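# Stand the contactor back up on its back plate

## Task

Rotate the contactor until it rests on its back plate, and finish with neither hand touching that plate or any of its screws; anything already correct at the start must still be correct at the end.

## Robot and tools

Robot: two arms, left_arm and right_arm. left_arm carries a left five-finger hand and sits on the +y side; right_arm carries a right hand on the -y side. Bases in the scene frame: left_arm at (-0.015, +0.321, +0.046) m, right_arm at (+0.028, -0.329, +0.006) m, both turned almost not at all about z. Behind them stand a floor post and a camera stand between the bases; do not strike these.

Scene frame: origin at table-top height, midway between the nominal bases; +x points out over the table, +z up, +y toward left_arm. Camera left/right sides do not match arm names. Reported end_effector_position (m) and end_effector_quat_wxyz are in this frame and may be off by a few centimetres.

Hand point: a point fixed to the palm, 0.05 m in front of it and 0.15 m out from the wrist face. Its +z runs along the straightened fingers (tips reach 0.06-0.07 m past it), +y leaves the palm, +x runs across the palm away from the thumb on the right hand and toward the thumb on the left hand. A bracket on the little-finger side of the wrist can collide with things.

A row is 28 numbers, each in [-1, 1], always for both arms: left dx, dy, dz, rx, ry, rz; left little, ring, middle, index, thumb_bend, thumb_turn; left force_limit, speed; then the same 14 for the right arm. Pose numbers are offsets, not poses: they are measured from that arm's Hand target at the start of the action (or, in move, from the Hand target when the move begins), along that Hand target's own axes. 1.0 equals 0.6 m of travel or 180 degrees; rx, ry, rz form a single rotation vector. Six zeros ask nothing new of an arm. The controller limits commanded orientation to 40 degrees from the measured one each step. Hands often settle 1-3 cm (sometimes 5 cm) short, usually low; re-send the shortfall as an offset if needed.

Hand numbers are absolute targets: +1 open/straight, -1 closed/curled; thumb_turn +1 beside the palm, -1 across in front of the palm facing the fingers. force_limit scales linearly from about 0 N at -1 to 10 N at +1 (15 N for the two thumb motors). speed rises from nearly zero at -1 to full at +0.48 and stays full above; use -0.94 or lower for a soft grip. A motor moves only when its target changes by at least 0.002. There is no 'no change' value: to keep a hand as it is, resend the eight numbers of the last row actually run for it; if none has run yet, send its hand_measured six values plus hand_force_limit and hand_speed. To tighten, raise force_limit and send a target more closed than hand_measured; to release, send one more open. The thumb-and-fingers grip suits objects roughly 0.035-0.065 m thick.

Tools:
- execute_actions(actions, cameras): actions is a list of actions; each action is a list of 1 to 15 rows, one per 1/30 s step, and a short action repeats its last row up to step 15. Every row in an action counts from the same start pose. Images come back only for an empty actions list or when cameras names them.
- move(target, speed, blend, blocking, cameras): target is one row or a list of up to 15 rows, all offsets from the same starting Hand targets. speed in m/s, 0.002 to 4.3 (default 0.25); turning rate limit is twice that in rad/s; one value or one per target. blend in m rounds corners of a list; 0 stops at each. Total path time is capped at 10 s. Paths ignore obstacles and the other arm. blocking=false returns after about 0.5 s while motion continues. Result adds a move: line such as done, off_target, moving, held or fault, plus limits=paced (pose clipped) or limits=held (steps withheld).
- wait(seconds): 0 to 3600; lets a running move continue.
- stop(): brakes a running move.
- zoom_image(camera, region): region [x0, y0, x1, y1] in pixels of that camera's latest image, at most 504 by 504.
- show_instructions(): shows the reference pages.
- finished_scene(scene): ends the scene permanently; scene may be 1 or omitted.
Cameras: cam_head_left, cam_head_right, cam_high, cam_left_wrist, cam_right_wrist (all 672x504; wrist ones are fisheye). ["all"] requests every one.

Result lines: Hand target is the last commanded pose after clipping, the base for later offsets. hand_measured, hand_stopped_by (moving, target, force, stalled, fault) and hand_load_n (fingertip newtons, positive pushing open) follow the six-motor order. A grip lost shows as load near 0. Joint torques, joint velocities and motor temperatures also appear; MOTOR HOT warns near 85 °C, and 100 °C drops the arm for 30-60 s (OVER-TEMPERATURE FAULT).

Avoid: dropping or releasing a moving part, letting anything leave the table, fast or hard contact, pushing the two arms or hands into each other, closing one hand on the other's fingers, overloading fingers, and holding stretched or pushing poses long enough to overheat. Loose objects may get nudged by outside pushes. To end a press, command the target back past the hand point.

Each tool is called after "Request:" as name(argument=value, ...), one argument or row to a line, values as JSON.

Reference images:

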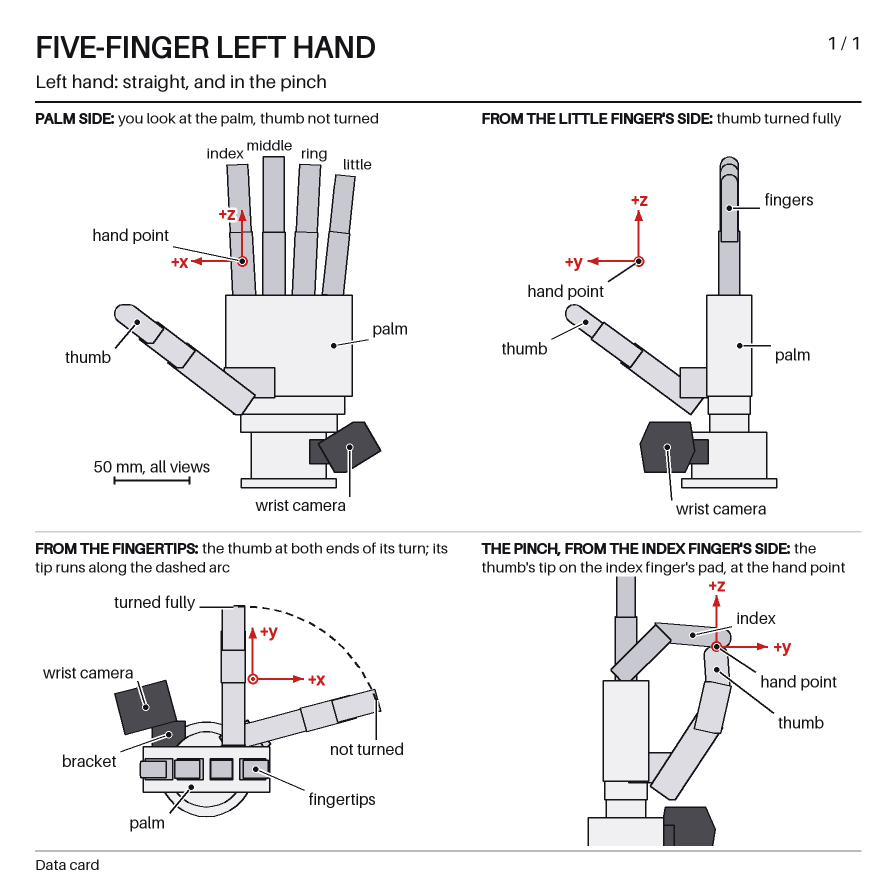

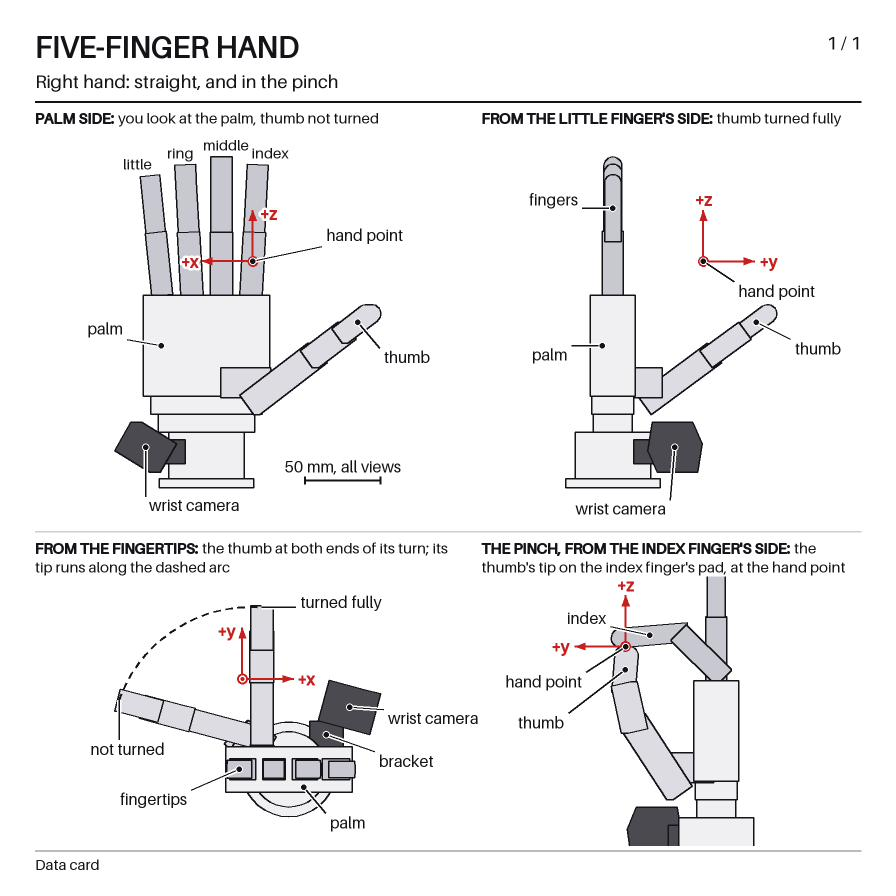

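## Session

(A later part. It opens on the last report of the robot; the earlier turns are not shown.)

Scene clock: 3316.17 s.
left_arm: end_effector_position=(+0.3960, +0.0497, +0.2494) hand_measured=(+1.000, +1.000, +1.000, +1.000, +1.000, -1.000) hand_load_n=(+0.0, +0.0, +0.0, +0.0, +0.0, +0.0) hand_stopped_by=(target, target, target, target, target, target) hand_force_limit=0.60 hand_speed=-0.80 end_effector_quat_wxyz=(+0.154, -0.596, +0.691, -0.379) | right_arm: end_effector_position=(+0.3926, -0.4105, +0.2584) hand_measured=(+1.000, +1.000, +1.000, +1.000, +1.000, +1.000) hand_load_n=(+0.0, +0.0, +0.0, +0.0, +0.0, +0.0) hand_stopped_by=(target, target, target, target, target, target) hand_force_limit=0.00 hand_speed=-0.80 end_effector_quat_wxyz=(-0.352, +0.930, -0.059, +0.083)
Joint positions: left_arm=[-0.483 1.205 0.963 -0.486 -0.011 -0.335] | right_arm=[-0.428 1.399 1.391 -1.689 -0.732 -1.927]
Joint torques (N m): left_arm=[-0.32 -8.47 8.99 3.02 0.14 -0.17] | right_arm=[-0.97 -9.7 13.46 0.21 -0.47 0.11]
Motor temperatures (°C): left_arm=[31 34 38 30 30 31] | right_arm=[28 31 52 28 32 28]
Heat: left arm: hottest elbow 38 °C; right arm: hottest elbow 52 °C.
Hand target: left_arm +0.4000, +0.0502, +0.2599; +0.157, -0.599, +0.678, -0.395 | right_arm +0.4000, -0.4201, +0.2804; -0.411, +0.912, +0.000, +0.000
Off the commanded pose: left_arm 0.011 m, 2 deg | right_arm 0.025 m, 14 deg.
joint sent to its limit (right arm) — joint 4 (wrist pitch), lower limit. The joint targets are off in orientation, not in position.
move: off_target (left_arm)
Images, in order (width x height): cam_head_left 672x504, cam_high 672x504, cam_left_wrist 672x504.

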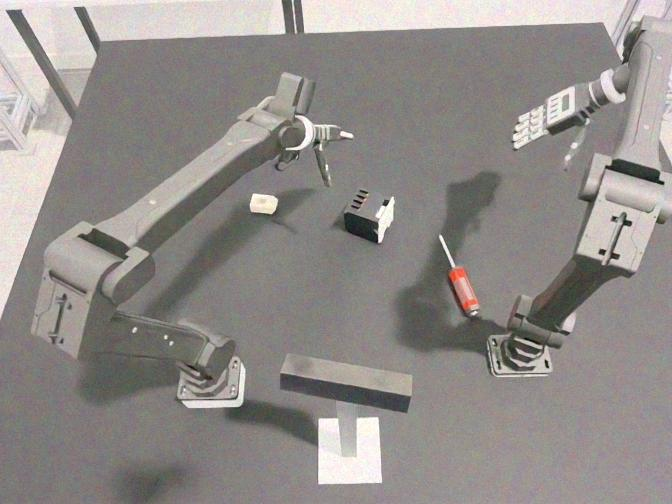

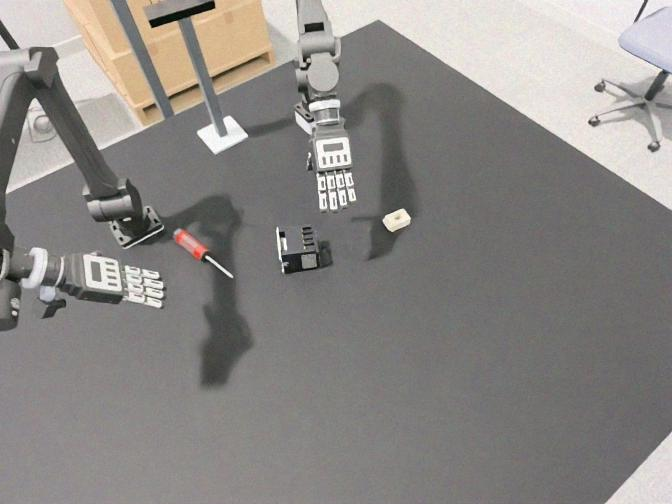

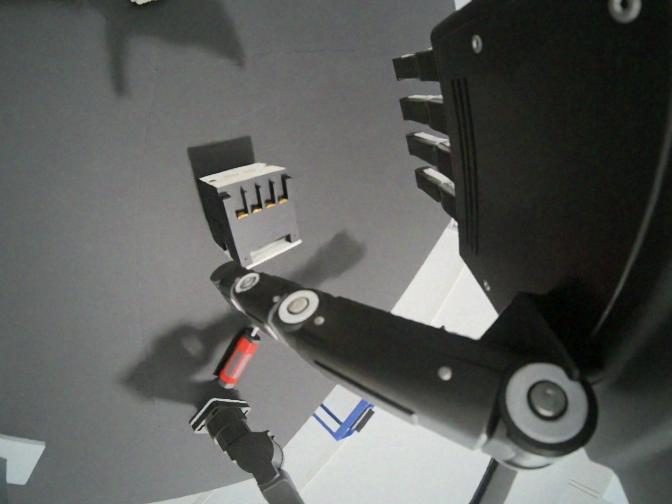

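Request:
move(
  target=[0.0917, 0.1303, 0.1497, -0.0247, 0.0683, 0.0610, 1, 1, 1, 1, 1, -1, 0.6, -0.8, 0, 0, 0, 0, 0, 0, 1, 1, 1, 1, 1, 1, 0, -0.8],
  speed=0.12,
  cameras=["cam_left_wrist", "cam_head_left", "cam_high"],
)

Scene clock: 3421.77 s.
left_arm: end_effector_position=(+0.3933, -0.0296, +0.1616) hand_measured=(+1.000, +1.000, +1.000, +1.000, +1.000, -1.000) hand_load_n=(+0.0, +0.0, +0.0, +0.0, +0.0, +0.0) hand_stopped_by=(target, target, target, target, target, target) hand_force_limit=0.60 hand_speed=-0.80 end_effector_quat_wxyz=(+0.094, -0.503, +0.756, -0.408) | right_arm: end_effector_position=(+0.3926, -0.4105, +0.2584) hand_measured=(+1.000, +1.000, +1.000, +1.000, +1.000, +1.000) hand_load_n=(+0.0, +0.0, +0.0, +0.0, +0.0, +0.0) hand_stopped_by=(target, target, target, target, target, target) hand_force_limit=0.00 hand_speed=-0.80 end_effector_quat_wxyz=(-0.352, +0.930, -0.059, +0.083)
Joint positions: left_arm=[-0.573 1.438 0.917 -0.193 0.136 -0.242] | right_arm=[-0.428 1.399 1.391 -1.689 -0.732 -1.927]
Joint torques (N m): left_arm=[-1.49 -9.05 8.65 2.92 0.24 0.13] | right_arm=[-0.97 -9.64 13.46 0.21 -0.47 0.11]
Heat: left arm: hottest elbow 39 °C; right arm: hottest elbow 52 °C.
Hand target: left_arm +0.3952, -0.0349, +0.1604; +0.098, -0.491, +0.760, -0.414 | right_arm +0.4000, -0.4201, +0.2804; -0.411, +0.912, +0.000, +0.000
Off the commanded pose: left_arm 0.006 m, 2 deg | right_arm 0.025 m, 14 deg.
joint sent to its limit (right arm) — joint 4 (wrist pitch), lower limit. The joint targets are off in orientation, not in position.
move: done
Images, in order (width x height): cam_head_left 672x504, cam_high 672x504, cam_left_wrist 672x504.

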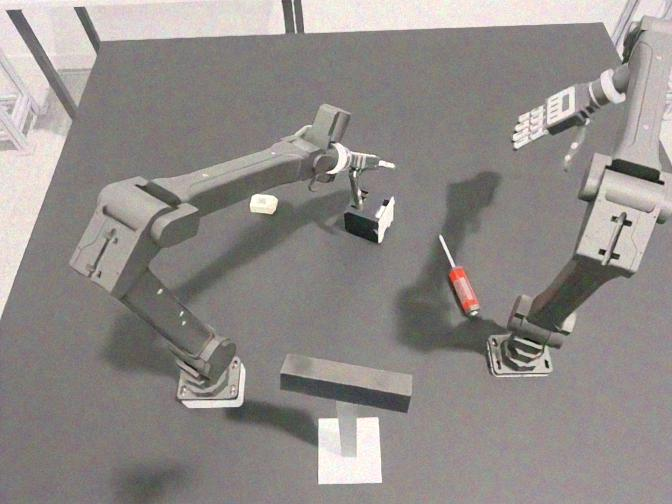

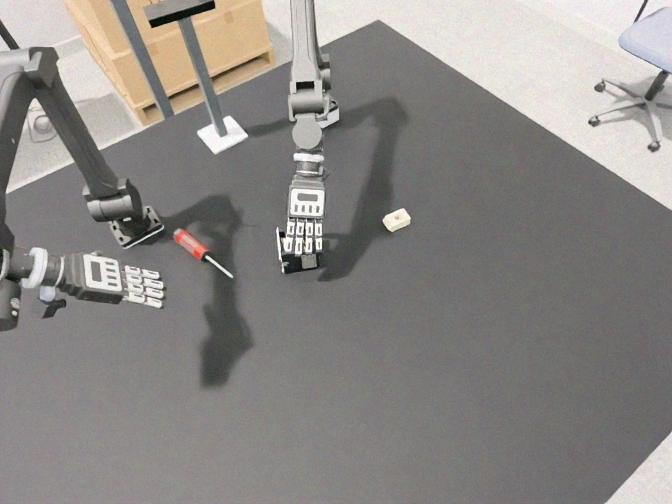

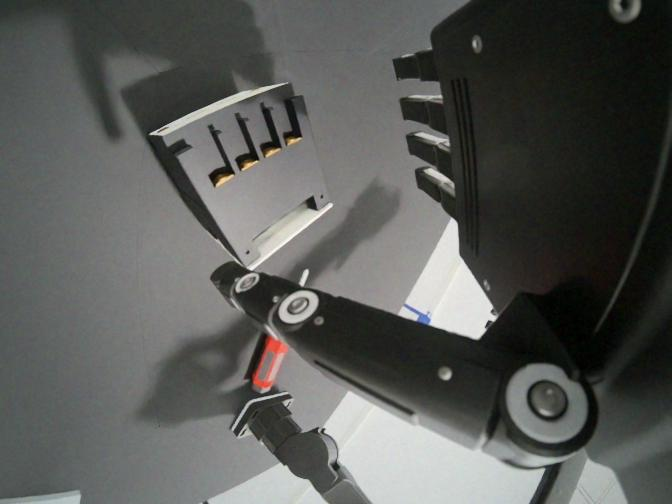

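Request:
move(
  target=[-0.0142, 0.0530, 0.0332, 0, 0, 0, 1, 1, 1, 1, 1, -1, 0.6, -0.8, 0, 0, 0, 0, 0, 0, 1, 1, 1, 1, 1, 1, 0, -0.8],
  speed=0.08,
  cameras=["cam_left_wrist", "cam_head_left"],
)

Scene clock: 3448.90 s.
left_arm: end_effector_position=(+0.3892, -0.0281, +0.1256) hand_measured=(+1.000, +1.000, +1.000, +1.000, +1.000, -1.000) hand_load_n=(+0.0, +0.0, +0.0, +0.0, +0.0, +0.0) hand_stopped_by=(target, target, target, target, target, target) hand_force_limit=0.60 hand_speed=-0.80 end_effector_quat_wxyz=(+0.095, -0.501, +0.756, -0.410) | right_arm: end_effector_position=(+0.3926, -0.4105, +0.2584) hand_measured=(+1.000, +1.000, +1.000, +1.000, +1.000, +1.000) hand_load_n=(+0.0, +0.0, +0.0, +0.0, +0.0, +0.0) hand_stopped_by=(target, target, target, target, target, target) hand_force_limit=0.00 hand_speed=-0.80 end_effector_quat_wxyz=(-0.352, +0.930, -0.059, +0.083)
Joint positions: left_arm=[-0.575 1.485 0.853 -0.079 0.136 -0.241] | right_arm=[-0.428 1.399 1.391 -1.689 -0.732 -1.927]
Joint torques (N m): left_arm=[-1.55 -8.94 7.76 3 0.11 0.11] | right_arm=[-0.91 -9.7 13.46 0.21 -0.47 0.11]
Heat: left arm: hottest elbow 40 °C; right arm: hottest elbow 52 °C.
Hand target: left_arm +0.3891, -0.0329, +0.1223; +0.098, -0.491, +0.760, -0.414 | right_arm +0.4000, -0.4201, +0.2804; -0.411, +0.912, +0.000, +0.000
Off the commanded pose: left_arm 0.006 m, 1 deg | right_arm 0.025 m, 14 deg.
joint sent to its limit (right arm) — joint 4 (wrist pitch), lower limit. The joint targets are off in orientation, not in position.
move: done
Images, in order (width x height): cam_head_left 672x504, cam_left_wrist 672x504.

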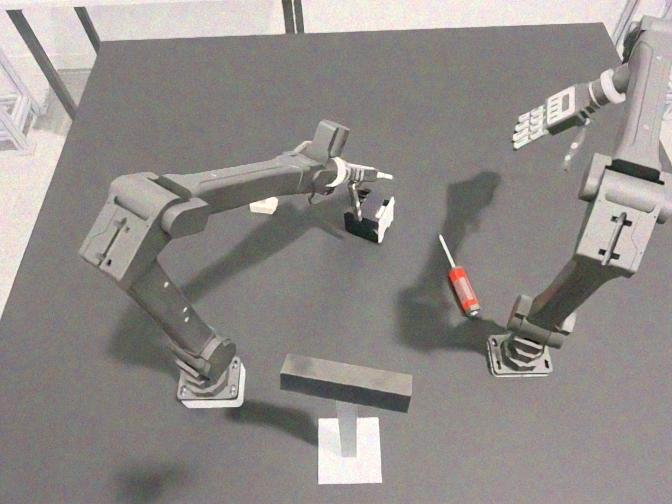

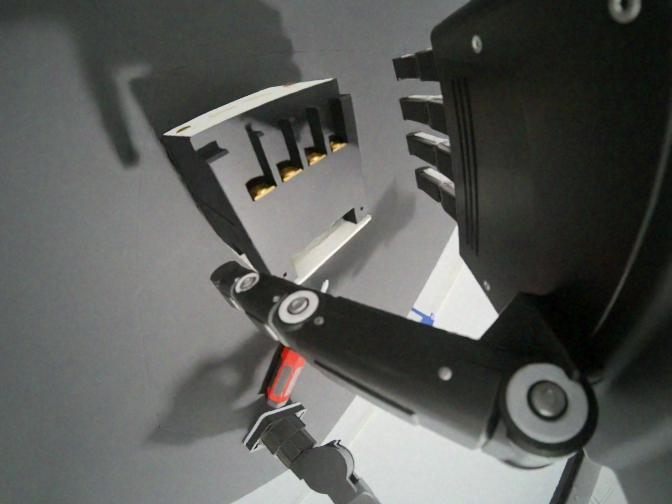

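Request:
move(
  target=[-0.0157, 0.0046, 0.0075, 0, 0, 0, 1, 1, 1, 1, 1, -1, 0.6, -0.8, 0, 0, 0, 0, 0, 0, 1, 1, 1, 1, 1, 1, 0, -0.8],
  speed=0.08,
  cameras=["cam_left_wrist", "cam_head_left"],
)

Scene clock: 3476.50 s.
left_arm: end_effector_position=(+0.3898, -0.0290, +0.1203) hand_measured=(+1.000, +1.000, +1.000, +1.000, +1.000, -1.000) hand_load_n=(+0.0, +0.0, +0.0, +0.0, +0.0, +0.0) hand_stopped_by=(target, target, target, target, target, target) hand_force_limit=0.60 hand_speed=-0.80 end_effector_quat_wxyz=(+0.093, -0.496, +0.759, -0.412) | right_arm: end_effector_position=(+0.3926, -0.4105, +0.2584) hand_measured=(+1.000, +1.000, +1.000, +1.000, +1.000, +1.000) hand_load_n=(+0.0, +0.0, +0.0, +0.0, +0.0, +0.0) hand_stopped_by=(target, target, target, target, target, target) hand_force_limit=0.00 hand_speed=-0.80 end_effector_quat_wxyz=(-0.352, +0.930, -0.059, +0.083)
Joint positions: left_arm=[-0.573 1.499 0.85 -0.06 0.147 -0.232] | right_arm=[-0.428 1.399 1.391 -1.689 -0.732 -1.927]
Joint torques (N m): left_arm=[-0.15 -8.64 7.58 3.03 0.24 0.13] | right_arm=[-0.97 -9.64 13.48 0.21 -0.47 0.11]
Heat: left arm: hottest elbow 39 °C; right arm: hottest elbow 52 °C.
Hand target: left_arm +0.3946, -0.0271, +0.1151; +0.098, -0.491, +0.760, -0.414 | right_arm +0.4000, -0.4201, +0.2804; -0.411, +0.912, +0.000, +0.000
Off the commanded pose: left_arm 0.007 m, 1 deg | right_arm 0.025 m, 14 deg.
joint sent to its limit (right arm) — joint 4 (wrist pitch), lower limit. The joint targets are off in orientation, not in position.
move: done
Images, in order (width x height): cam_head_left 672x504, cam_left_wrist 672x504.

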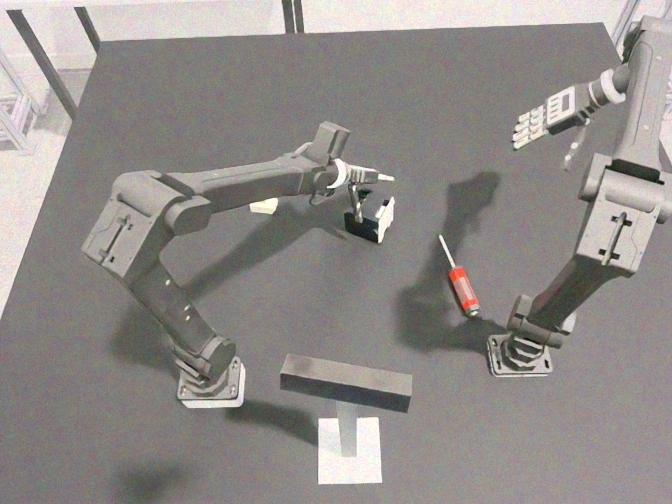

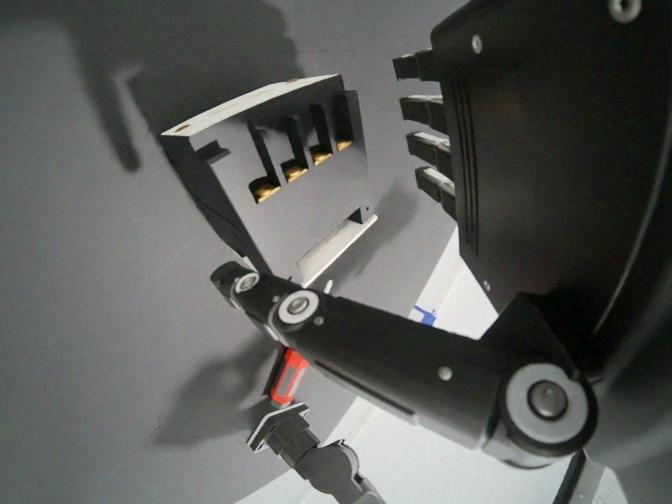

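Request:
move(
  target=[-0.0180, -0.0027, -0.0043, 0, 0, 0, 1, 1, 1, 1, 1, -1, 0.6, -0.8, 0, 0, 0, 0, 0, 0, 1, 1, 1, 1, 1, 1, 0, -0.8],
  speed=0.08,
  cameras=["cam_left_wrist"],
)

Scene clock: 3492.17 s.
left_arm: end_effector_position=(+0.3965, -0.0194, +0.1206) hand_measured=(+1.000, +1.000, +1.000, +1.000, +1.000, -1.000) hand_load_n=(+0.0, +0.0, +0.0, +0.0, +0.0, +0.0) hand_stopped_by=(target, target, target, target, target, target) hand_force_limit=0.60 hand_speed=-0.80 end_effector_quat_wxyz=(+0.093, -0.496, +0.758, -0.413) | right_arm: end_effector_position=(+0.3926, -0.4105, +0.2584) hand_measured=(+1.000, +1.000, +1.000, +1.000, +1.000, +1.000) hand_load_n=(+0.0, -0.5, +0.0, +0.0, +0.0, +0.0) hand_stopped_by=(target, target, target, target, target, target) hand_force_limit=0.00 hand_speed=-0.80 end_effector_quat_wxyz=(-0.352, +0.930, -0.059, +0.083)
Joint positions: left_arm=[-0.546 1.499 0.85 -0.06 0.167 -0.215] | right_arm=[-0.428 1.399 1.391 -1.689 -0.732 -1.927]
Joint torques (N m): left_arm=[-0.15 -8.88 7.39 2.86 0.26 0.13] | right_arm=[-0.97 -9.64 13.46 0.21 -0.47 0.11]
Heat: left arm: hottest elbow 39 °C; right arm: hottest elbow 52 °C.
Hand target: left_arm +0.3997, -0.0170, +0.1152; +0.098, -0.491, +0.760, -0.414 | right_arm +0.4000, -0.4201, +0.2804; -0.411, +0.912, +0.000, +0.000
Off the commanded pose: left_arm 0.007 m, 1 deg | right_arm 0.025 m, 14 deg.
joint sent to its limit (right arm) — joint 4 (wrist pitch), lower limit. The joint targets are off in orientation, not in position.
move: done

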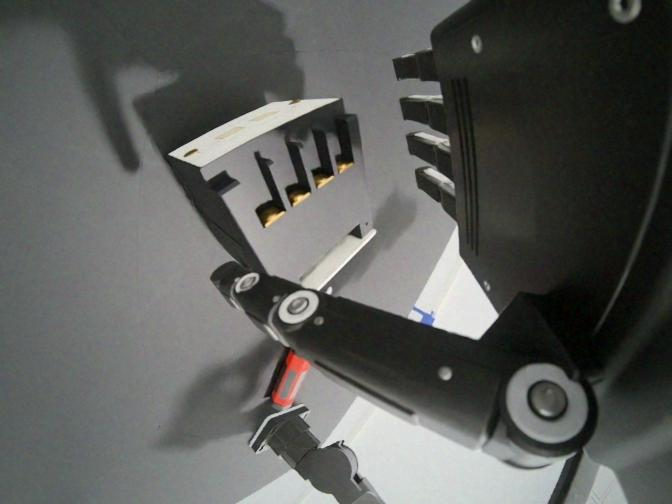

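Request:
move(
  target=[-0.0035, 0.0315, 0.0281, 0, 0, 0, 1, 1, 1, 1, 1, -1, 0.6, -0.8, 0, 0, 0, 0, 0, 0, 1, 1, 1, 1, 1, 1, 0, -0.8],
  speed=0.06,
  cameras=["cam_left_wrist", "cam_head_left"],
)

Scene clock: 3507.90 s.
left_arm: end_effector_position=(+0.3962, -0.0183, +0.0938) hand_measured=(+1.000, +1.000, +1.000, +1.000, +1.000, -1.000) hand_load_n=(+0.0, +0.0, +0.0, +0.0, +0.0, +0.0) hand_stopped_by=(target, target, target, target, target, target) hand_force_limit=0.60 hand_speed=-0.80 end_effector_quat_wxyz=(+0.095, -0.497, +0.759, -0.411) | right_arm: end_effector_position=(+0.3926, -0.4105, +0.2584) hand_measured=(+1.000, +1.000, +1.000, +1.000, +1.000, +1.000) hand_load_n=(+0.0, +0.0, +0.0, +0.0, +0.0, -0.5) hand_stopped_by=(target, target, target, target, target, target) hand_force_limit=0.00 hand_speed=-0.80 end_effector_quat_wxyz=(-0.352, +0.930, -0.059, +0.083)
Joint positions: left_arm=[-0.546 1.549 0.82 0.016 0.163 -0.214] | right_arm=[-0.428 1.399 1.391 -1.689 -0.732 -1.927]
Joint torques (N m): left_arm=[-1.03 -9.29 7.27 2.88 0.07 0.07] | right_arm=[-0.97 -9.64 13.46 0.21 -0.47 0.11]
Heat: left arm: hottest elbow 39 °C; right arm: hottest elbow 52 °C.
Hand target: left_arm +0.3975, -0.0209, +0.0900; +0.098, -0.491, +0.760, -0.414 | right_arm +0.4000, -0.4201, +0.2804; -0.411, +0.912, +0.000, +0.000
Off the commanded pose: left_arm 0.005 m, 1 deg | right_arm 0.025 m, 14 deg.
joint sent to its limit (right arm) — joint 4 (wrist pitch), lower limit. The joint targets are off in orientation, not in position.
move: done
Images, in order (width x height): cam_head_left 672x504, cam_left_wrist 672x504.

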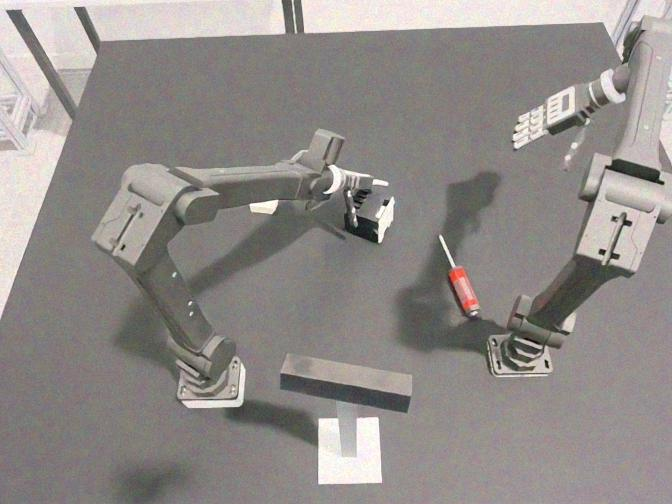

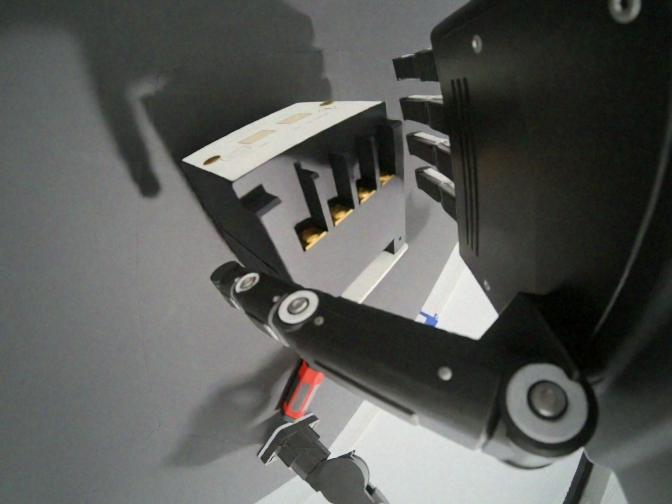

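Request:
zoom_image(
  camera="cam_head_left",
  region=[320, 160, 420, 260],
)

Request:
zoom_image(
  camera="cam_left_wrist",
  region=[160, 80, 460, 330],
)

Scaled by 5.040 from the camera's image (finer frame: 960x720).

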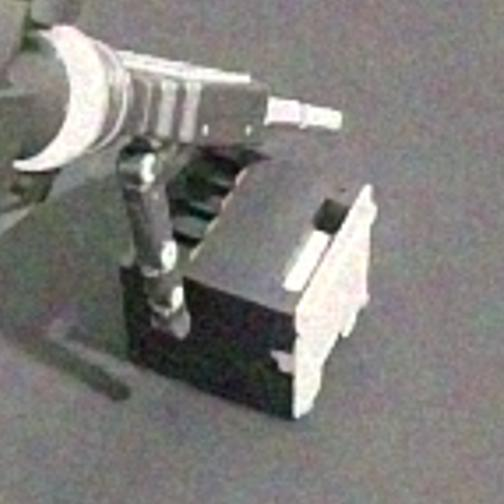

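Scaled by 1.680 from the camera's image (finer frame: 960x720).

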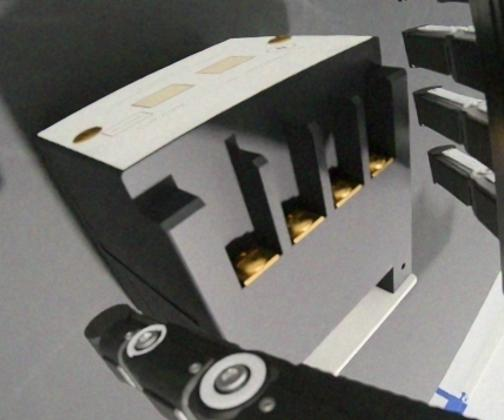

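Request:
move(
  target=[0.0149, -0.0006, 0.0067, 0, 0, 0, 1, 1, 1, 1, 1, -1, 0.6, -0.8, 0, 0, 0, 0, 0, 0, 1, 1, 1, 1, 1, 1, 0, -0.8],
  speed=0.06,
  cameras=["cam_left_wrist", "cam_head_left"],
)

Scene clock: 3575.13 s.
left_arm: end_effector_position=(+0.3917, -0.0238, +0.0905) hand_measured=(+1.000, +1.000, +1.000, +1.000, +1.000, -1.000) hand_load_n=(+0.0, +0.0, +0.0, +0.0, +0.0, +0.0) hand_stopped_by=(target, target, target, target, target, target) hand_force_limit=0.60 hand_speed=-0.80 end_effector_quat_wxyz=(+0.096, -0.494, +0.763, -0.407) | right_arm: end_effector_position=(+0.3926, -0.4105, +0.2584) hand_measured=(+1.000, +1.000, +1.000, +1.000, +1.000, +1.000) hand_load_n=(+0.0, +0.0, +0.0, +0.0, +0.0, +0.0) hand_stopped_by=(target, target, target, target, target, target) hand_force_limit=0.00 hand_speed=-0.80 end_effector_quat_wxyz=(-0.352, +0.930, -0.059, +0.083)
Joint positions: left_arm=[-0.565 1.554 0.82 0.016 0.147 -0.214] | right_arm=[-0.428 1.399 1.391 -1.689 -0.732 -1.927]
Joint torques (N m): left_arm=[-1.26 -9.35 8.03 2.99 0.06 -0.05] | right_arm=[-0.97 -9.7 13.45 0.2 -0.47 0.11]
Heat: left arm: hottest elbow 38 °C; right arm: hottest elbow 52 °C.
Hand target: left_arm +0.3954, -0.0306, +0.0901; +0.098, -0.491, +0.760, -0.414 | right_arm +0.4000, -0.4201, +0.2804; -0.411, +0.912, +0.000, +0.000
Off the commanded pose: left_arm 0.008 m, 1 deg | right_arm 0.025 m, 14 deg.
joint sent to its limit (right arm) — joint 4 (wrist pitch), lower limit. The joint targets are off in orientation, not in position.
move: done
Images, in order (width x height): cam_head_left 672x504, cam_left_wrist 672x504.

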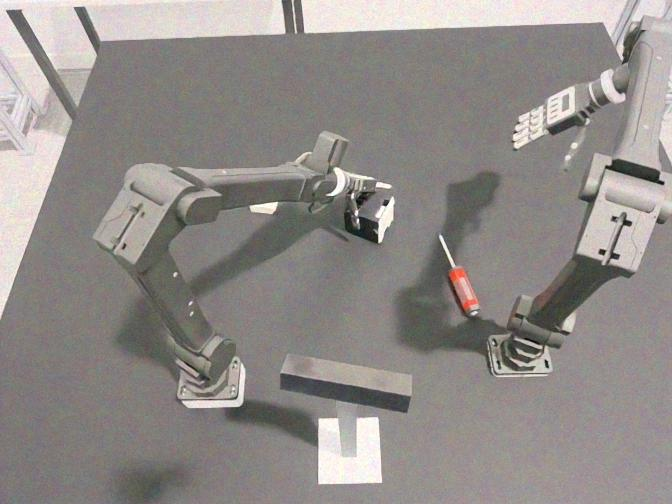

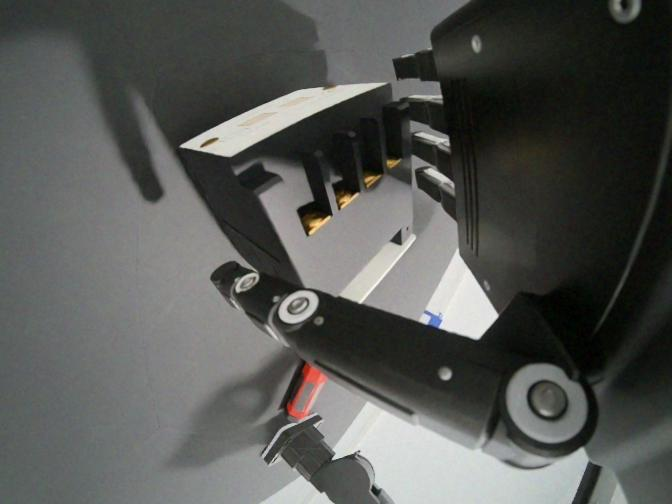

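Request:
execute_actions(
  actions=[],
  cameras=["cam_head_left", "cam_left_wrist", "cam_high"],
)

Scene clock: 3612.83 s.
left_arm: end_effector_position=(+0.3917, -0.0238, +0.0905) hand_measured=(+1.000, +1.000, +1.000, +1.000, +1.000, -1.000) hand_load_n=(+0.0, +0.0, +0.0, +0.0, +0.0, +0.0) hand_stopped_by=(target, target, target, target, target, target) hand_force_limit=0.60 hand_speed=-0.80 end_effector_quat_wxyz=(+0.097, -0.494, +0.762, -0.407) | right_arm: end_effector_position=(+0.3926, -0.4105, +0.2584) hand_measured=(+1.000, +1.000, +1.000, +1.000, +1.000, +1.000) hand_load_n=(+0.0, +0.0, +0.0, +0.0, +0.0, -0.5) hand_stopped_by=(target, target, target, target, target, target) hand_force_limit=0.00 hand_speed=-0.80 end_effector_quat_wxyz=(-0.352, +0.930, -0.059, +0.083)
Joint positions: left_arm=[-0.565 1.554 0.82 0.016 0.147 -0.214] | right_arm=[-0.428 1.399 1.391 -1.689 -0.732 -1.927]
Joint velocities: within noise
Joint torques (N m): left_arm=[-1.38 -9.05 7.99 2.96 0.06 -0.07] | right_arm=[-0.97 -9.7 13.46 0.21 -0.47 0.11]
Motor temperatures (°C): left_arm=[31 32 38 30 29 31] | right_arm=[28 31 52 28 32 28]
Heat: left arm: hottest elbow 38 °C; right arm: hottest elbow 52 °C.
Hand target: left_arm +0.3954, -0.0306, +0.0901; +0.098, -0.491, +0.760, -0.414 | right_arm +0.4000, -0.4201, +0.2804; -0.411, +0.912, +0.000, +0.000
Off the commanded pose: left_arm 0.008 m, 1 deg | right_arm 0.025 m, 14 deg.
Images, in order (width x height): cam_head_left 672x504, cam_high 672x504, cam_left_wrist 672x504.

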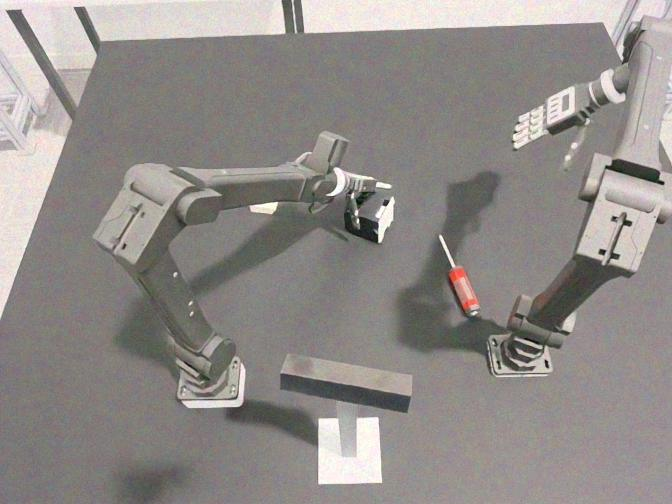

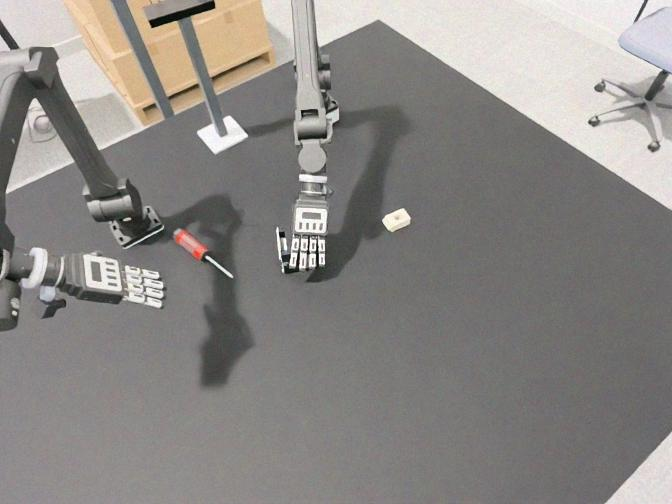

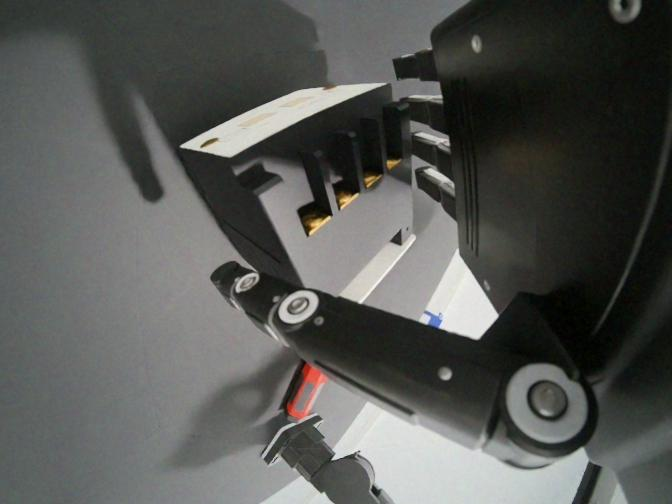

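Request:
move(
  target=[-0.0095, 0.0183, 0.0239, 0, 0, 0, 1, 1, 1, 1, 1, -1, 0.6, -0.8, 0, 0, 0, 0, 0, 0, 1, 1, 1, 1, 1, 1, 0, -0.8],
  speed=0.04,
  cameras=["cam_left_wrist"],
)

Scene clock: 3621.07 s.
left_arm: end_effector_position=(+0.3974, -0.0274, +0.0748) hand_measured=(+1.000, +1.000, +1.000, +1.000, +1.000, -1.000) hand_load_n=(+0.0, +0.0, +0.0, +0.0, +0.0, +0.0) hand_stopped_by=(target, target, target, target, target, target) hand_force_limit=0.60 hand_speed=-0.80 end_effector_quat_wxyz=(+0.098, -0.493, +0.762, -0.409) | right_arm: end_effector_position=(+0.3926, -0.4105, +0.2584) hand_measured=(+1.000, +1.000, +1.000, +1.000, +1.000, +1.000) hand_load_n=(+0.0, +0.0, +0.0, +0.0, +0.0, +0.0) hand_stopped_by=(target, target, target, target, target, target) hand_force_limit=0.00 hand_speed=-0.80 end_effector_quat_wxyz=(-0.352, +0.930, -0.059, +0.083)
Joint positions: left_arm=[-0.565 1.601 0.82 0.07 0.147 -0.214] | right_arm=[-0.428 1.399 1.391 -1.689 -0.732 -1.927]
Joint torques (N m): left_arm=[-0.91 -9.47 7.21 3.04 0.13 -0.05] | right_arm=[-0.97 -9.64 13.46 0.21 -0.47 0.11]
Heat: left arm: hottest elbow 38 °C; right arm: hottest elbow 52 °C.
Hand target: left_arm +0.3989, -0.0316, +0.0715; +0.098, -0.491, +0.760, -0.414 | right_arm +0.4000, -0.4201, +0.2804; -0.411, +0.912, +0.000, +0.000
Off the commanded pose: left_arm 0.006 m, 1 deg | right_arm 0.025 m, 14 deg.
joint sent to its limit (right arm) — joint 4 (wrist pitch), lower limit. The joint targets are off in orientation, not in position.
move: done

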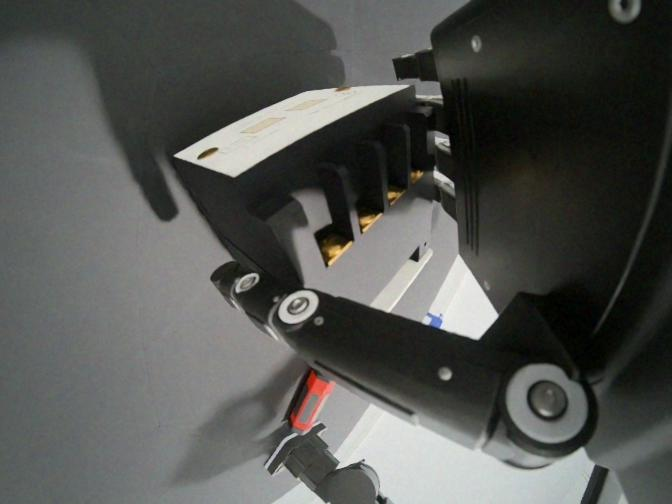

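Request:
move(
  target=[-0.0032, 0.0094, 0.0075, 0, 0, 0, 1, 1, 1, 1, 1, -1, 0.6, -0.8, 0, 0, 0, 0, 0, 0, 1, 1, 1, 1, 1, 1, 0, -0.8],
  speed=0.03,
  cameras=["cam_left_wrist"],
)

Scene clock: 3639.13 s.
left_arm: end_effector_position=(+0.3978, -0.0277, +0.0733) hand_measured=(+1.000, +1.000, +1.000, +1.000, +1.000, -1.000) hand_load_n=(+0.0, +0.0, +0.0, +0.0, +0.5, +0.5) hand_stopped_by=(target, target, target, target, target, target) hand_force_limit=0.60 hand_speed=-0.80 end_effector_quat_wxyz=(+0.099, -0.492, +0.760, -0.413) | right_arm: end_effector_position=(+0.3926, -0.4105, +0.2584) hand_measured=(+1.000, +1.000, +1.000, +1.000, +1.000, +1.000) hand_load_n=(+0.0, +0.0, +0.0, +0.0, +0.0, -0.5) hand_stopped_by=(target, target, target, target, target, target) hand_force_limit=0.00 hand_speed=-0.80 end_effector_quat_wxyz=(-0.352, +0.930, -0.059, +0.083)
Joint positions: left_arm=[-0.565 1.605 0.814 0.087 0.147 -0.214] | right_arm=[-0.428 1.399 1.391 -1.689 -0.732 -1.927]
Joint torques (N m): left_arm=[-0.91 -8.35 6.99 3.21 0.13 -0.06] | right_arm=[-0.97 -9.7 13.46 0.21 -0.47 0.11]
Heat: left arm: hottest elbow 38 °C; right arm: hottest elbow 52 °C.
Hand target: left_arm +0.3986, -0.0314, +0.0640; +0.098, -0.491, +0.760, -0.414 | right_arm +0.4000, -0.4201, +0.2804; -0.411, +0.912, +0.000, +0.000
Off the commanded pose: left_arm 0.010 m, 0 deg | right_arm 0.025 m, 14 deg.
joint sent to its limit (right arm) — joint 4 (wrist pitch), lower limit. The joint targets are off in orientation, not in position.
move: done

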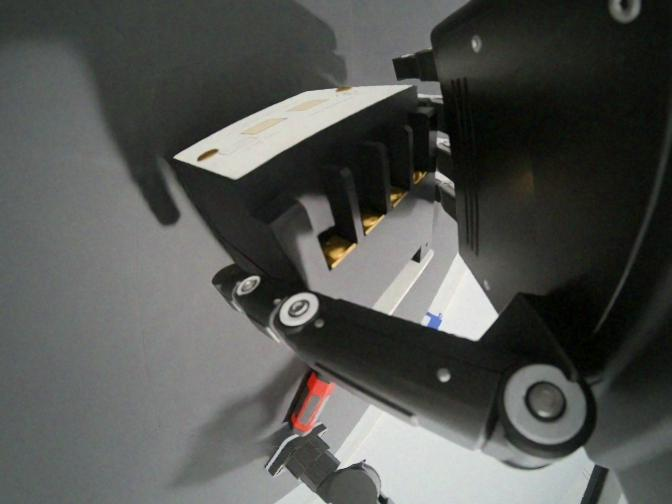

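Request:
move(
  target=[0.0022, -0.0063, -0.0056, 0, 0, 0, 1, 1, 0.2, 0.2, 1, -1, -0.2, -0.9, 0, 0, 0, 0, 0, 0, 1, 1, 1, 1, 1, 1, 0, -0.8],
  speed=0.03,
  cameras=["cam_left_wrist"],
)

Scene clock: 3648.67 s.
left_arm: end_effector_position=(+0.3992, -0.0287, +0.0747) hand_measured=(+1.000, +1.000, +0.668, +0.592, +1.000, -1.000) hand_load_n=(+0.0, -0.5, +2.0, +4.0, +0.5, +2.0) hand_stopped_by=(target, target, force, force, target, target) hand_force_limit=-0.20 hand_speed=-0.90 end_effector_quat_wxyz=(+0.101, -0.490, +0.759, -0.416) | right_arm: end_effector_position=(+0.3926, -0.4105, +0.2584) hand_measured=(+1.000, +1.000, +1.000, +1.000, +1.000, +1.000) hand_load_n=(+0.0, +0.5, +0.0, +0.0, +0.0, +0.0) hand_stopped_by=(target, target, target, target, target, target) hand_force_limit=0.00 hand_speed=-0.80 end_effector_quat_wxyz=(-0.352, +0.930, -0.059, +0.083)
Joint positions: left_arm=[-0.565 1.605 0.814 0.096 0.147 -0.214] | right_arm=[-0.428 1.399 1.391 -1.689 -0.732 -1.927]
Joint torques (N m): left_arm=[-1.03 -9.52 7.42 2.33 0.11 -0.05] | right_arm=[-0.97 -9.7 13.46 0.21 -0.47 0.11]
Heat: left arm: hottest elbow 38 °C; right arm: hottest elbow 52 °C.
Hand target: left_arm +0.3986, -0.0314, +0.0693; +0.098, -0.491, +0.760, -0.414 | right_arm +0.4000, -0.4201, +0.2804; -0.411, +0.912, +0.000, +0.000
Off the commanded pose: left_arm 0.006 m, 0 deg | right_arm 0.025 m, 14 deg.
joint sent to its limit (right arm) — joint 4 (wrist pitch), lower limit. The joint targets are off in orientation, not in position.
move: done

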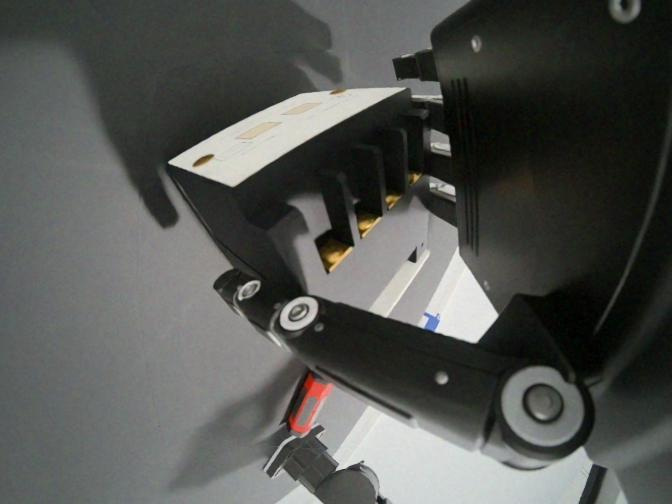

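Request:
move(
  target=[0, 0, 0, 0, 0, 0, 1, 1, 0.1, 0.1, 1, -1, 0.3, -0.9, 0, 0, 0, 0, 0, 0, 1, 1, 1, 1, 1, 1, 0, -0.8],
  speed=0.03,
  cameras=[],
)

Request:
move(
  target=[0, 0, 0, 0, 0, 0, 1, 1, -0.1, -0.1, 1, -1, 0.7, -0.9, 0, 0, 0, 0, 0, 0, 1, 1, 1, 1, 1, 1, 0, -0.8],
  speed=0.03,
  cameras=["cam_left_wrist"],
)

Scene clock: 3658.37 s.
left_arm: end_effector_position=(+0.4012, -0.0299, +0.0765) hand_measured=(+1.000, +1.000, +0.530, +0.510, +1.000, -1.000) hand_load_n=(+0.0, +0.0, +6.0, +2.0, +1.5, +4.0) hand_stopped_by=(target, target, force, force, target, target) hand_force_limit=0.30 hand_speed=-0.90 end_effector_quat_wxyz=(+0.103, -0.489, +0.757, -0.421) | right_arm: end_effector_position=(+0.3926, -0.4105, +0.2584) hand_measured=(+1.000, +1.000, +1.000, +1.000, +1.000, +1.000) hand_load_n=(+0.0, +0.0, +0.0, +0.0, +0.0, +0.0) hand_stopped_by=(target, target, target, target, target, target) hand_force_limit=0.00 hand_speed=-0.80 end_effector_quat_wxyz=(-0.352, +0.930, -0.059, +0.083)
Joint positions: left_arm=[-0.565 1.605 0.814 0.107 0.147 -0.214] | right_arm=[-0.428 1.399 1.391 -1.689 -0.732 -1.927]
Joint torques (N m): left_arm=[-1.03 -9.47 7.42 1.84 0.13 -0.05] | right_arm=[-0.97 -9.7 13.46 0.21 -0.47 0.11]
Heat: left arm: hottest elbow 38 °C; right arm: hottest elbow 52 °C.
Hand target: left_arm +0.3986, -0.0314, +0.0693; +0.098, -0.491, +0.760, -0.414 | right_arm +0.4000, -0.4201, +0.2804; -0.411, +0.912, +0.000, +0.000
Off the commanded pose: left_arm 0.008 m, 1 deg | right_arm 0.025 m, 14 deg.
joint sent to its limit (right arm) — joint 4 (wrist pitch), lower limit. The joint targets are off in orientation, not in position.
move: done

Scene clock: 3658.87 s.
left_arm: end_effector_position=(+0.4018, -0.0301, +0.0770) hand_measured=(+1.000, +1.000, +0.478, +0.448, +1.000, -1.000) hand_load_n=(+0.5, +0.0, +8.5, +8.5, +2.5, +4.0) hand_stopped_by=(target, target, force, force, target, target) hand_force_limit=0.70 hand_speed=-0.90 end_effector_quat_wxyz=(+0.104, -0.488, +0.757, -0.422) | right_arm: end_effector_position=(+0.3926, -0.4105, +0.2584) hand_measured=(+1.000, +1.000, +1.000, +1.000, +1.000, +1.000) hand_load_n=(+0.0, +0.0, +0.0, -0.5, -0.5, +0.0) hand_stopped_by=(target, target, target, target, target, target) hand_force_limit=0.00 hand_speed=-0.80 end_effector_quat_wxyz=(-0.352, +0.930, -0.059, +0.083)
Joint positions: left_arm=[-0.565 1.605 0.814 0.11 0.147 -0.214] | right_arm=[-0.428 1.399 1.391 -1.689 -0.732 -1.927]
Joint torques (N m): left_arm=[-1.08 -9.58 7.36 1.7 0.16 -0.04] | right_arm=[-1.03 -9.7 13.46 0.21 -0.47 0.11]
Heat: left arm: hottest elbow 38 °C; right arm: hottest elbow 52 °C.
Hand target: left_arm +0.3986, -0.0314, +0.0693; +0.098, -0.491, +0.760, -0.414 | right_arm +0.4000, -0.4201, +0.2804; -0.411, +0.912, +0.000, +0.000
Off the commanded pose: left_arm 0.008 m, 1 deg | right_arm 0.025 m, 14 deg.
joint sent to its limit (right arm) — joint 4 (wrist pitch), lower limit. The joint targets are off in orientation, not in position.
move: done

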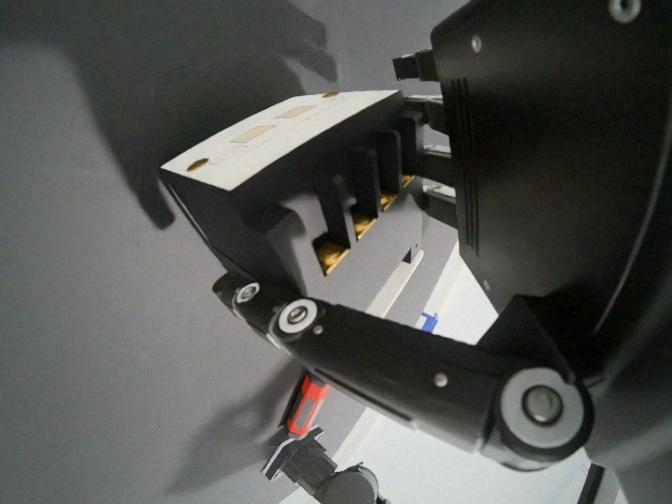

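Request:
move(
  target=[0, 0, 0, 0, 0, 0, 1, 1, -0.3, -0.3, 1, -1, 0.95, -0.9, 0, 0, 0, 0, 0, 0, 1, 1, 1, 1, 1, 1, 0, -0.8],
  speed=0.03,
  cameras=["cam_left_wrist", "cam_high"],
)

Scene clock: 3669.37 s.
left_arm: end_effector_position=(+0.4018, -0.0301, +0.0770) hand_measured=(+1.000, +1.000, +0.454, +0.432, +1.000, -1.000) hand_load_n=(+0.0, +0.0, +10.0, +10.0, +3.0, +4.0) hand_stopped_by=(target, target, force, force, target, target) hand_force_limit=0.95 hand_speed=-0.90 end_effector_quat_wxyz=(+0.104, -0.488, +0.757, -0.422) | right_arm: end_effector_position=(+0.3926, -0.4105, +0.2584) hand_measured=(+1.000, +1.000, +1.000, +1.000, +1.000, +1.000) hand_load_n=(+0.0, +0.0, +0.0, +0.0, +0.0, +0.0) hand_stopped_by=(target, target, target, target, target, target) hand_force_limit=0.00 hand_speed=-0.80 end_effector_quat_wxyz=(-0.352, +0.930, -0.059, +0.083)
Joint positions: left_arm=[-0.565 1.605 0.814 0.11 0.146 -0.214] | right_arm=[-0.428 1.399 1.391 -1.689 -0.732 -1.927]
Joint torques (N m): left_arm=[-1.2 -9.52 7.41 1.69 0.18 -0.04] | right_arm=[-0.97 -9.64 13.48 0.2 -0.47 0.11]
Heat: left arm: hottest elbow 38 °C; right arm: hottest elbow 52 °C.
Hand target: left_arm +0.3987, -0.0314, +0.0693; +0.098, -0.491, +0.760, -0.414 | right_arm +0.4000, -0.4201, +0.2804; -0.411, +0.912, +0.000, +0.000
Off the commanded pose: left_arm 0.008 m, 1 deg | right_arm 0.025 m, 14 deg.
joint sent to its limit (right arm) — joint 4 (wrist pitch), lower limit. The joint targets are off in orientation, not in position.
move: done
Images, in order (width x height): cam_high 672x504, cam_left_wrist 672x504.

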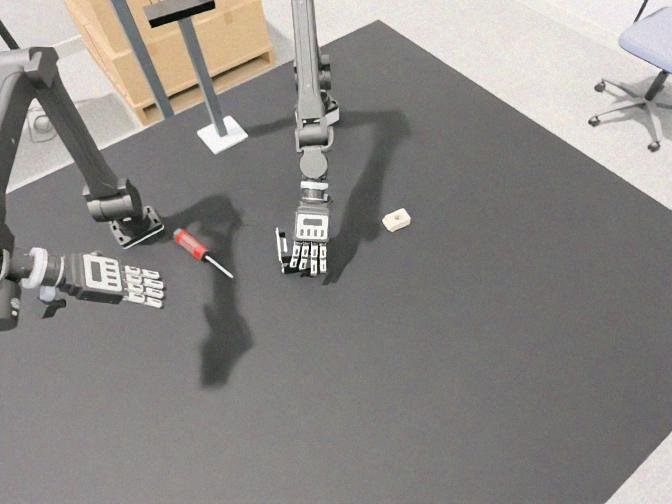

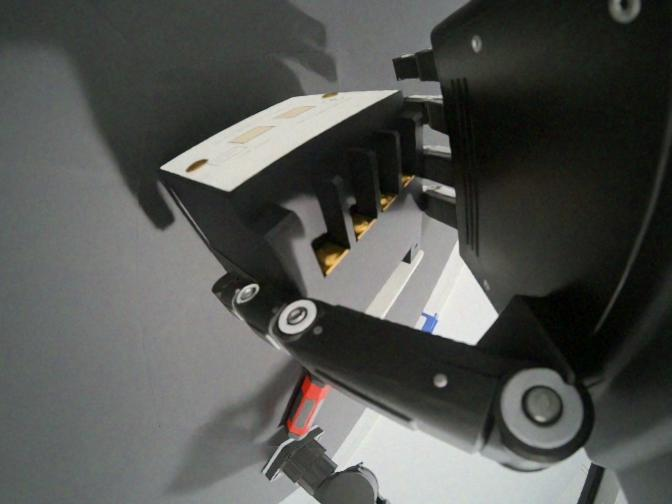

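Request:
move(
  target=[0.0476, -0.1519, -0.0474, 0.027, 0.0094, 0, 1, 1, -0.3, -0.3, 1, -1, 0.95, -0.9, 0, 0, 0, 0, 0, 0, 1, 1, 1, 1, 1, 1, 0, -0.8],
  speed=0.06,
  cameras=["cam_left_wrist"],
)

Scene clock: 3695.33 s.
left_arm: end_effector_position=(+0.3958, -0.0260, +0.0858) hand_measured=(+1.000, +1.000, +0.454, +0.432, +1.000, -1.000) hand_load_n=(+0.0, +0.0, +4.0, +7.5, +1.0, +0.0) hand_stopped_by=(target, target, force, force, target, target) hand_force_limit=0.95 hand_speed=-0.90 end_effector_quat_wxyz=(+0.089, -0.501, +0.769, -0.387) | right_arm: end_effector_position=(+0.3926, -0.4105, +0.2584) hand_measured=(+1.000, +1.000, +1.000, +1.000, +1.000, +1.000) hand_load_n=(+0.0, +0.0, +0.0, +0.0, +0.0, +0.0) hand_stopped_by=(target, target, target, target, target, target) hand_force_limit=0.00 hand_speed=-0.80 end_effector_quat_wxyz=(-0.352, +0.930, -0.059, +0.083)
Joint positions: left_arm=[-0.565 1.581 0.863 -0.045 0.145 -0.214] | right_arm=[-0.428 1.399 1.391 -1.689 -0.732 -1.927]
Joint torques (N m): left_arm=[-0.97 -16.56 14.28 2.15 0.69 -0.2] | right_arm=[-0.97 -9.64 13.46 0.2 -0.47 0.11]
Heat: left arm: hottest elbow 38 °C; right arm: hottest elbow 52 °C.
Hand target: left_arm +0.4292, -0.0559, +0.1609; +0.107, -0.480, +0.743, -0.453 | right_arm +0.4000, -0.4201, +0.2804; -0.411, +0.912, +0.000, +0.000
Off the commanded pose: left_arm 0.088 m, 9 deg | right_arm 0.025 m, 14 deg.
joint sent to its limit (right arm) — joint 4 (wrist pitch), lower limit. The joint targets are off in orientation, not in position.
move: off_target (left_arm)

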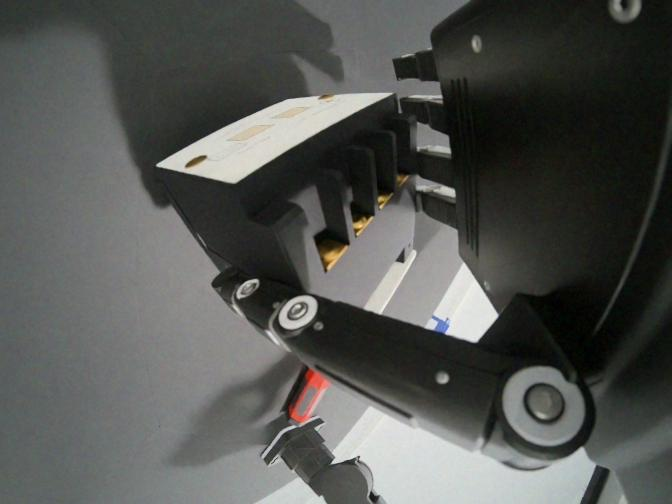

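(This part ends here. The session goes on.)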